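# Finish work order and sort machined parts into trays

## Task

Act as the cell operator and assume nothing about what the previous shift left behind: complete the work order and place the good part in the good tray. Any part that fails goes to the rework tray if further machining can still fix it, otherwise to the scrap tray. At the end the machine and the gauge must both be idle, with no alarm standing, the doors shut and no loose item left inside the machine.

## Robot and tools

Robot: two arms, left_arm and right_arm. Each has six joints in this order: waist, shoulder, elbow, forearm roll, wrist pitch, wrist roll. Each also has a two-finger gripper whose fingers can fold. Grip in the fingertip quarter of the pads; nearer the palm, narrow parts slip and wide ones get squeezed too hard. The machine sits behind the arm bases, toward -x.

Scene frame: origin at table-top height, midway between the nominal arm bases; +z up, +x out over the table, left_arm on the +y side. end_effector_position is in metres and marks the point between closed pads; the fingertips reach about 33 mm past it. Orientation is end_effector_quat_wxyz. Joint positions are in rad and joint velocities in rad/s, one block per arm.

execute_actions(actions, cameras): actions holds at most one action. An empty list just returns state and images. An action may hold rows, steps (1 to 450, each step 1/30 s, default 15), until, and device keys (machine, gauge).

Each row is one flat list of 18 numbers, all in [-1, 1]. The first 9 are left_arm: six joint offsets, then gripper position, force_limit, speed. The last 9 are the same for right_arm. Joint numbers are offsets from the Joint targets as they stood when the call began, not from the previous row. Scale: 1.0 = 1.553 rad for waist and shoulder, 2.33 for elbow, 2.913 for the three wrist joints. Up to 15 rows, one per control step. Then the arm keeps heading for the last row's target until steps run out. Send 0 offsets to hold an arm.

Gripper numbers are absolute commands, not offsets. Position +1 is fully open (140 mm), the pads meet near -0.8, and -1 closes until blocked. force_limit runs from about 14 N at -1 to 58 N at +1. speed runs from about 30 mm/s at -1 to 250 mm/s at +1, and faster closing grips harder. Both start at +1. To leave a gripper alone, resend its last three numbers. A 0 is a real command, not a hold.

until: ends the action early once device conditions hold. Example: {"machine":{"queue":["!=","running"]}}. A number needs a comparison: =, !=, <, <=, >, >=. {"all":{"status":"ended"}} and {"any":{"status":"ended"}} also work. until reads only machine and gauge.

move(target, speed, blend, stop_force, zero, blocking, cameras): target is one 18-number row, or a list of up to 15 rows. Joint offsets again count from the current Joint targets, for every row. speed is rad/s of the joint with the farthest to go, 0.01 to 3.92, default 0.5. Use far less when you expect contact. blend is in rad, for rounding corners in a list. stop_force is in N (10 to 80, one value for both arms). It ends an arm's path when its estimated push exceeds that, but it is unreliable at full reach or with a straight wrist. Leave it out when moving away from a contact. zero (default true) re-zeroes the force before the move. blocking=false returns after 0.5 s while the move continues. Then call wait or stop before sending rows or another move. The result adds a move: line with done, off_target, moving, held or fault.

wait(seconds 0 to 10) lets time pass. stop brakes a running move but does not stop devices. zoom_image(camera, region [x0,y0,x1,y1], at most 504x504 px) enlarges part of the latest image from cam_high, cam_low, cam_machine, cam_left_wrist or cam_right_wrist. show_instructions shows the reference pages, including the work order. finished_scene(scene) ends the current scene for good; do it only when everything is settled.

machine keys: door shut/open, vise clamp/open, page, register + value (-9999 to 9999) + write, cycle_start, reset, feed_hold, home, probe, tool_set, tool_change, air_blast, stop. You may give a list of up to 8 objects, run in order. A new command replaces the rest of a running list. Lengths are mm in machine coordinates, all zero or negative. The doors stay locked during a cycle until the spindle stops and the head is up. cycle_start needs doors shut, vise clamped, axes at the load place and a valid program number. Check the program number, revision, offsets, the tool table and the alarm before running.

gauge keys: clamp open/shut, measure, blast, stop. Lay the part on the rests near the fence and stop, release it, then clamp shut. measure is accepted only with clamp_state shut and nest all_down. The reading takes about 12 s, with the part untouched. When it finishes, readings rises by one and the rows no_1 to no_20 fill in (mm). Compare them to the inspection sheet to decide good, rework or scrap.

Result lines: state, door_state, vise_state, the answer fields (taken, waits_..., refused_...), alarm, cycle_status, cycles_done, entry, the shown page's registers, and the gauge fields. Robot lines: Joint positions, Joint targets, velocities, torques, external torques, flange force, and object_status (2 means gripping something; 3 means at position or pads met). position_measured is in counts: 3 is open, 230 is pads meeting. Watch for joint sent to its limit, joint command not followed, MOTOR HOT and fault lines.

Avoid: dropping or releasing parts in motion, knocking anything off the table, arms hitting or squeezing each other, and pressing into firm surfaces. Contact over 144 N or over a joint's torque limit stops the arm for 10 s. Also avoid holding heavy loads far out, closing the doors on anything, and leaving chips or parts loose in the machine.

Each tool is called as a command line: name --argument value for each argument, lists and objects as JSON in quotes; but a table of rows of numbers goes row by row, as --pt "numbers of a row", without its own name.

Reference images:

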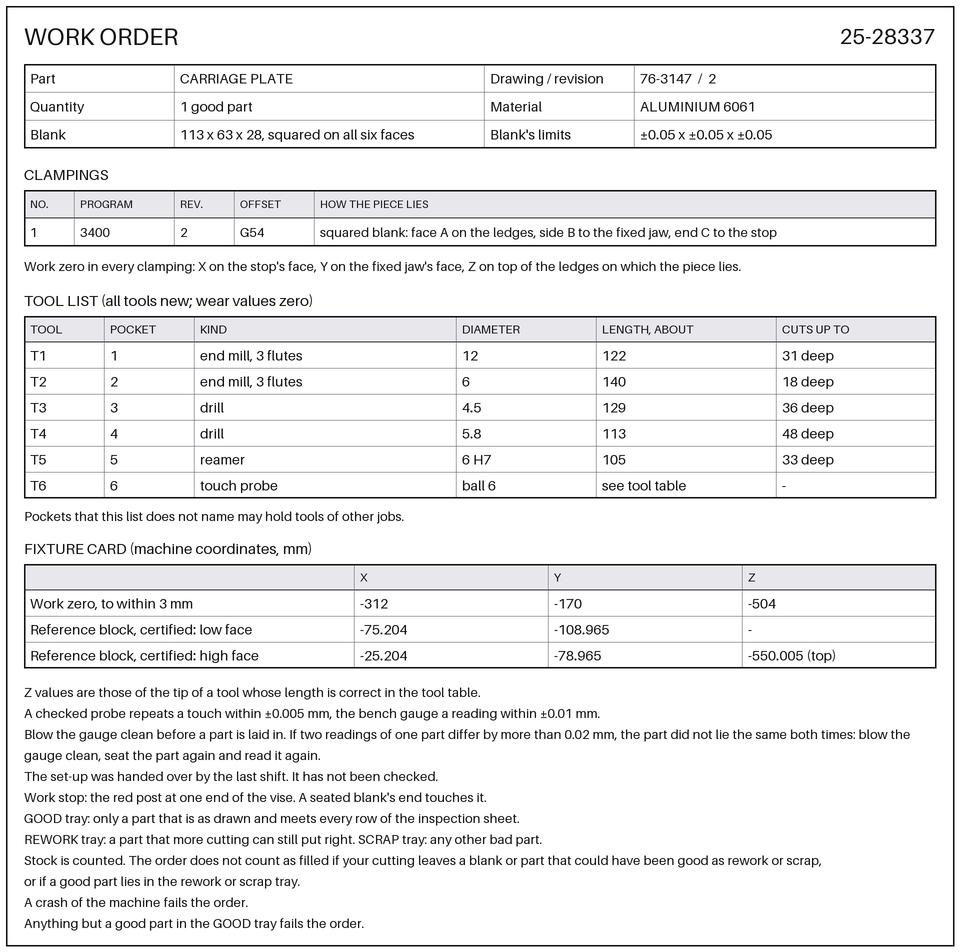

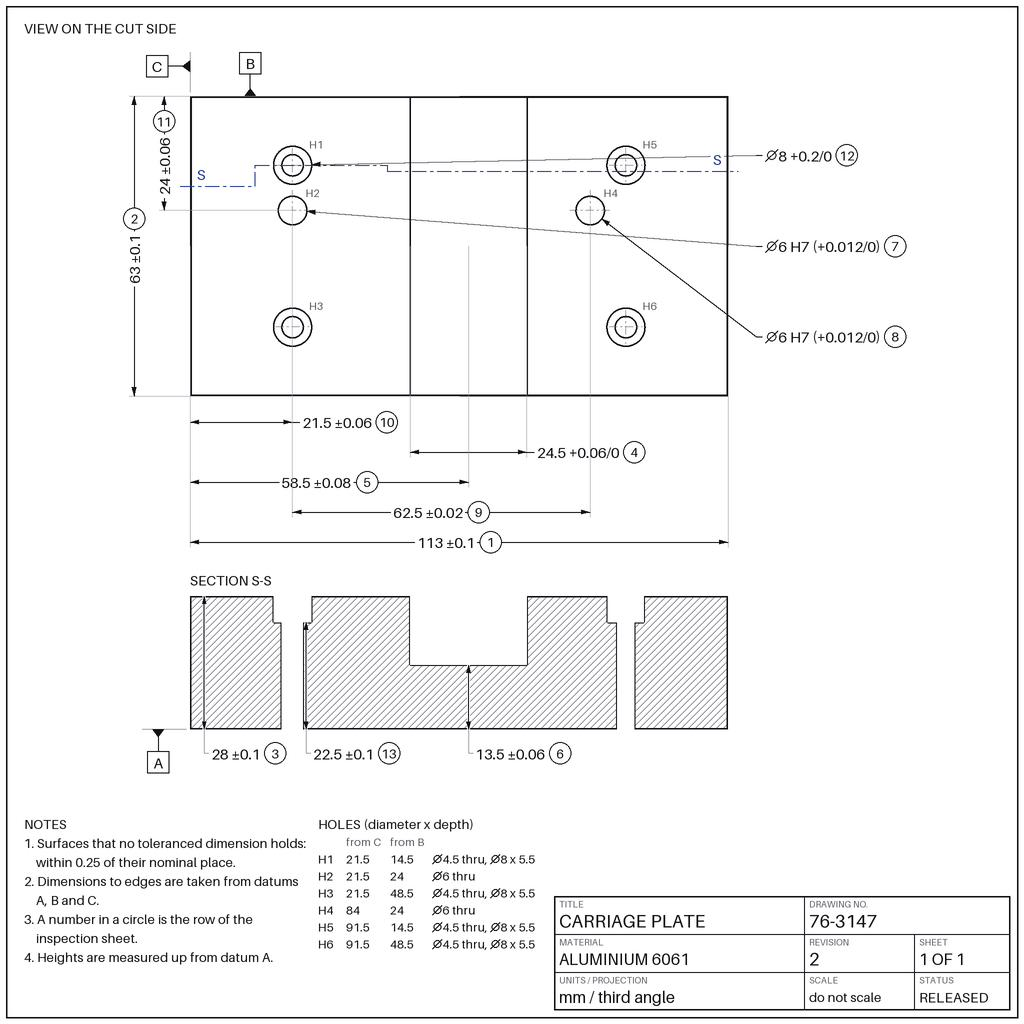

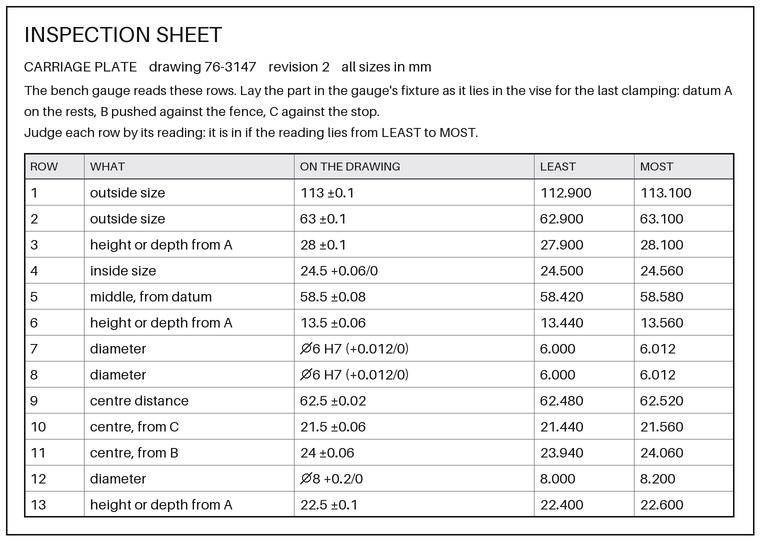

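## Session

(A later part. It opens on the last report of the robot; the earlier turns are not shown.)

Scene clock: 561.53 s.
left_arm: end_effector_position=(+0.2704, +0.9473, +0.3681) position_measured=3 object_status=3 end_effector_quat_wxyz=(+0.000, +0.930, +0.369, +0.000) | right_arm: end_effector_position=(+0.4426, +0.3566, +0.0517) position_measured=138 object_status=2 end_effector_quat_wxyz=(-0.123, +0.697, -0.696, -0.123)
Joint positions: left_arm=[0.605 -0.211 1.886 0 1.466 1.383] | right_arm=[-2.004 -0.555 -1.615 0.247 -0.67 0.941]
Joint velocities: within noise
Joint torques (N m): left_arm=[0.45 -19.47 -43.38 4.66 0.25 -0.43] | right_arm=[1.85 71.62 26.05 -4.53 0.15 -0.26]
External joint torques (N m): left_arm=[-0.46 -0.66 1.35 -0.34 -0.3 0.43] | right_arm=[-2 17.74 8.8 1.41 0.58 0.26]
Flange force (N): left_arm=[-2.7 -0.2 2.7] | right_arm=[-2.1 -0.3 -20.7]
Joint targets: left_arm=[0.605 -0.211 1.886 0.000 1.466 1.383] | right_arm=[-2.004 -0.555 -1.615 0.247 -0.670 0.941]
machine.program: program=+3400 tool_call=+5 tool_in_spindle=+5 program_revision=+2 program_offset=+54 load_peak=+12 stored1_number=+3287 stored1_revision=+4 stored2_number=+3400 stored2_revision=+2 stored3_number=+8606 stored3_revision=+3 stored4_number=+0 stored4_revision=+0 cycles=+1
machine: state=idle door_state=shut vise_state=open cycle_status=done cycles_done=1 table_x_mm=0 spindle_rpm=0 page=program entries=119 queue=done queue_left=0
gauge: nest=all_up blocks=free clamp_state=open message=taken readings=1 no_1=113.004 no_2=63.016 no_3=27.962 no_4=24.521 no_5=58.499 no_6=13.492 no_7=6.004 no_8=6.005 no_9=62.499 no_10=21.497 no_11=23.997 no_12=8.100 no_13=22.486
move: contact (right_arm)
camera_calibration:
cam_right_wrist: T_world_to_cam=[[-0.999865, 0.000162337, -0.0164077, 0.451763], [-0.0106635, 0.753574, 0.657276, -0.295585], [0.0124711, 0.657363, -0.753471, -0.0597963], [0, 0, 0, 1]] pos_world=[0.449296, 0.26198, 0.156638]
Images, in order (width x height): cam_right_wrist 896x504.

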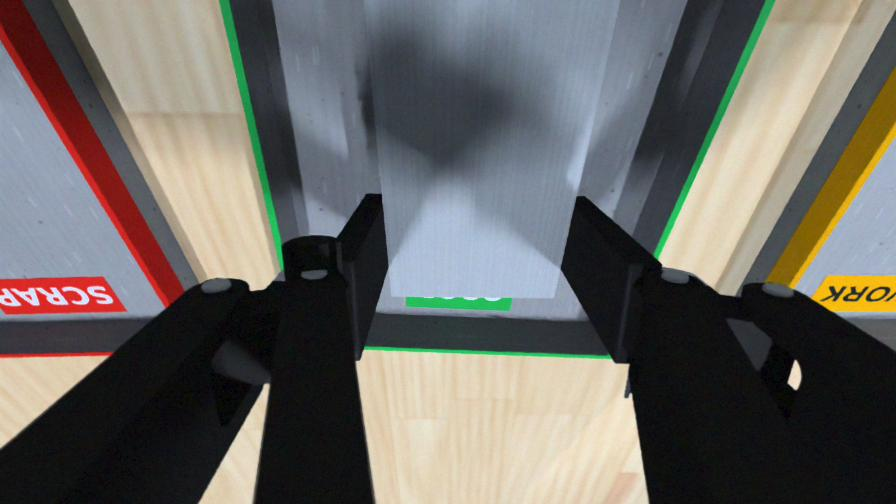

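Release, lift, retreat to U-ish.

execute_actions --actions '[{"rows":[[0,0,0,0,0,0,1,1,1,0,0,0,0,0,0,0.1,0.5,-1]],"steps":45}]' --cameras '[]'

move --pt "0 0 0 0 0 0 1 1 1 0 0.058 0.036 -0.0148 -0.0578 0.02 0.1 0.5 -1" --pt "0 0 0 0 0 0 1 1 1 -0.18 0.12 0.02 -0.0148 -0.0578 0.02 0.1 0.5 -1" --speed '[0.15,0.4]'

Scene clock: 564.37 s.
left_arm: end_effector_position=(+0.2704, +0.9473, +0.3681) position_measured=3 object_status=3 end_effector_quat_wxyz=(+0.000, +0.930, +0.369, +0.000) | right_arm: end_effector_position=(+0.4426, +0.3566, +0.0516) position_measured=117 object_status=3 end_effector_quat_wxyz=(-0.123, +0.697, -0.696, -0.123)
Joint positions: left_arm=[0.605 -0.211 1.886 0 1.466 1.383] | right_arm=[-2.004 -0.555 -1.615 0.247 -0.67 0.941]
Joint velocities: within noise
Joint torques (N m): left_arm=[0.27 -20 -43.37 4.63 0.26 -0.39] | right_arm=[0.67 91.94 36.32 -3.53 0.74 -0.08]
External joint torques (N m): left_arm=[-0.09 -0.62 1.25 -0.29 -0.31 0.39] | right_arm=[-0.38 -2.65 -1.46 0.42 -0.02 0.08]
Flange force (N): left_arm=[-2.4 -1.0 2.5] | right_arm=[1.3 -0.6 3.2]
Joint targets: left_arm=[0.605 -0.211 1.886 0.000 1.466 1.383] | right_arm=[-2.004 -0.555 -1.615 0.247 -0.670 0.941]
machine.program: program=+3400 tool_call=+5 tool_in_spindle=+5 program_revision=+2 program_offset=+54 load_peak=+12 stored1_number=+3287 stored1_revision=+4 stored2_number=+3400 stored2_revision=+2 stored3_number=+8606 stored3_revision=+3 stored4_number=+0 stored4_revision=+0 cycles=+1
machine: state=idle door_state=shut vise_state=open cycle_status=done cycles_done=1 table_x_mm=0 spindle_rpm=0 page=program entries=119 queue=done queue_left=0
gauge: nest=all_up blocks=free clamp_state=open message=taken readings=1 no_1=113.004 no_2=63.016 no_3=27.962 no_4=24.521 no_5=58.499 no_6=13.492 no_7=6.004 no_8=6.005 no_9=62.499 no_10=21.497 no_11=23.997 no_12=8.100 no_13=22.486
No camera images: "cameras" was empty.

Scene clock: 566.60 s.
left_arm: end_effector_position=(+0.2704, +0.9473, +0.3681) position_measured=3 object_status=3 end_effector_quat_wxyz=(+0.000, +0.930, +0.369, +0.000) | right_arm: end_effector_position=(+0.6341, +0.2023, +0.2248) position_measured=117 object_status=3 end_effector_quat_wxyz=(+0.168, -0.591, +0.781, +0.110)
Joint positions: left_arm=[0.605 -0.211 1.886 0 1.466 1.383] | right_arm=[-2.283 -0.369 -1.569 0.204 -0.839 0.999]
Joint velocities: within noise
Joint torques (N m): left_arm=[0.14 -19.95 -43.41 4.67 0.29 -0.38] | right_arm=[0.84 79.11 41.51 -4 0.95 -0.08]
External joint torques (N m): left_arm=[-0.18 -0.04 1.42 -0.35 -0.35 0.38] | right_arm=[-0.63 -1.96 -1.6 0.43 -0.04 0.08]
Flange force (N): left_arm=[-1.7 -0.6 3.0] | right_arm=[2.0 -0.6 2.3]
Joint targets: left_arm=[0.605 -0.211 1.886 0.000 1.466 1.383] | right_arm=[-2.283 -0.369 -1.569 0.204 -0.839 0.999]
machine.program: program=+3400 tool_call=+5 tool_in_spindle=+5 program_revision=+2 program_offset=+54 load_peak=+12 stored1_number=+3287 stored1_revision=+4 stored2_number=+3400 stored2_revision=+2 stored3_number=+8606 stored3_revision=+3 stored4_number=+0 stored4_revision=+0 cycles=+1
machine: state=idle door_state=shut vise_state=open cycle_status=done cycles_done=1 table_x_mm=0 spindle_rpm=0 page=program entries=119 queue=done queue_left=0
gauge: nest=all_up blocks=free clamp_state=open message=taken readings=1 no_1=113.004 no_2=63.016 no_3=27.962 no_4=24.521 no_5=58.499 no_6=13.492 no_7=6.004 no_8=6.005 no_9=62.499 no_10=21.497 no_11=23.997 no_12=8.100 no_13=22.486
move: done
camera_calibration:
cam_left_wrist: T_world_to_cam=[[0.683964, -0.729479, -0.00740408, 0.515082], [-0.6858, -0.646405, 0.334424, 0.682739], [-0.248741, -0.223656, -0.942394, 0.768015], [0, 0, 0, 1]] pos_world=[0.306962, 0.988839, 0.499261]
cam_right_wrist: T_world_to_cam=[[-0.959514, 0.278209, -0.0439583, 0.570505], [0.170408, 0.69767, 0.695857, -0.403241], [0.224262, 0.660194, -0.716834, 0.0266172], [0, 0, 0, 1]] pos_world=[0.610154, 0.105038, 0.324757]

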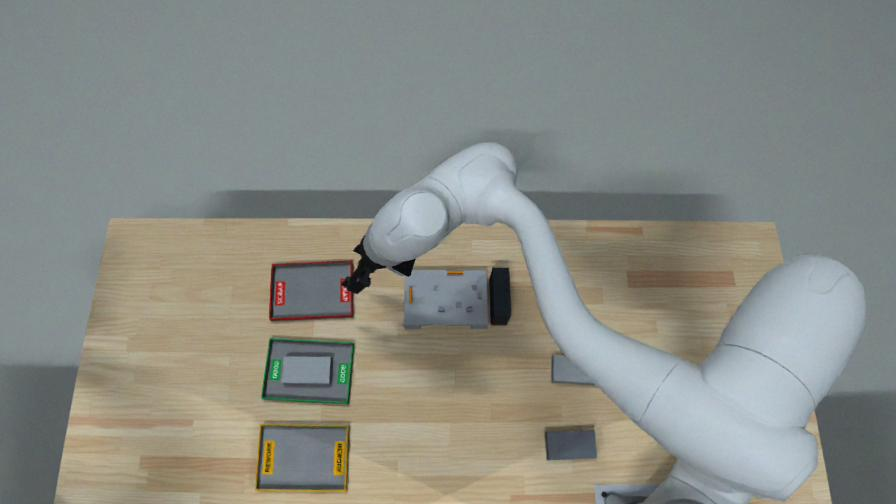

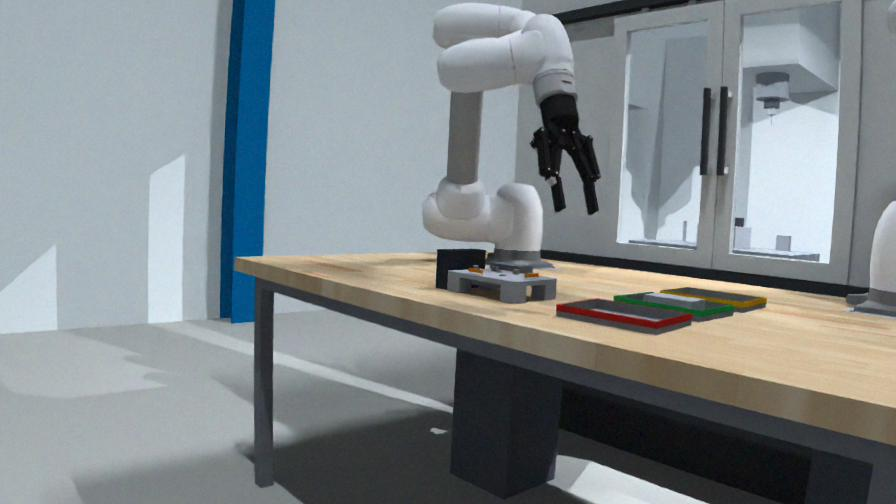

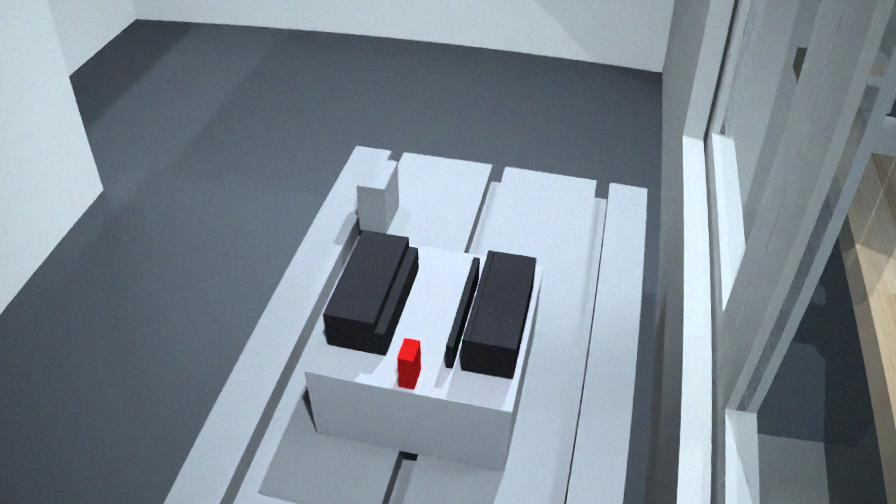

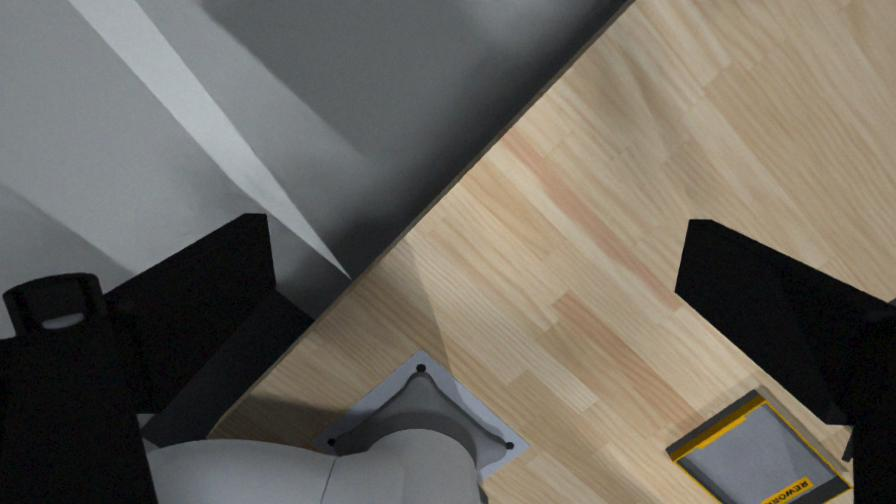

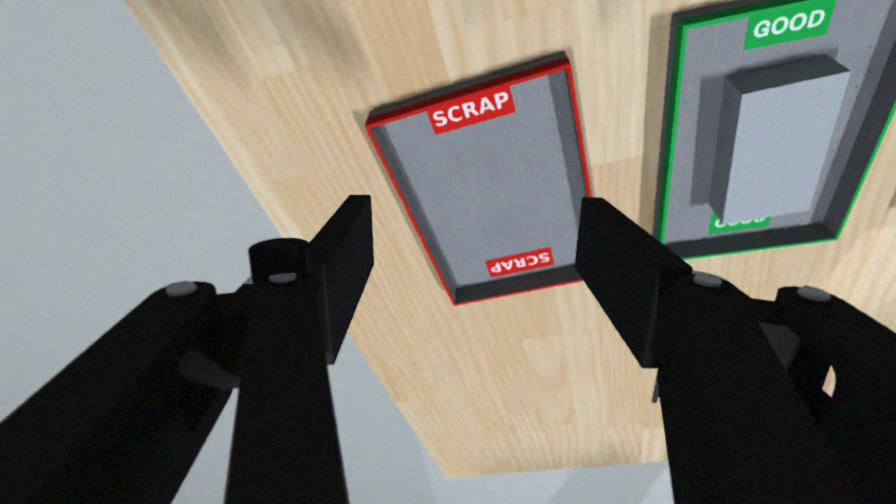

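finished_scene --scene 2

The scene is finished: the task was done.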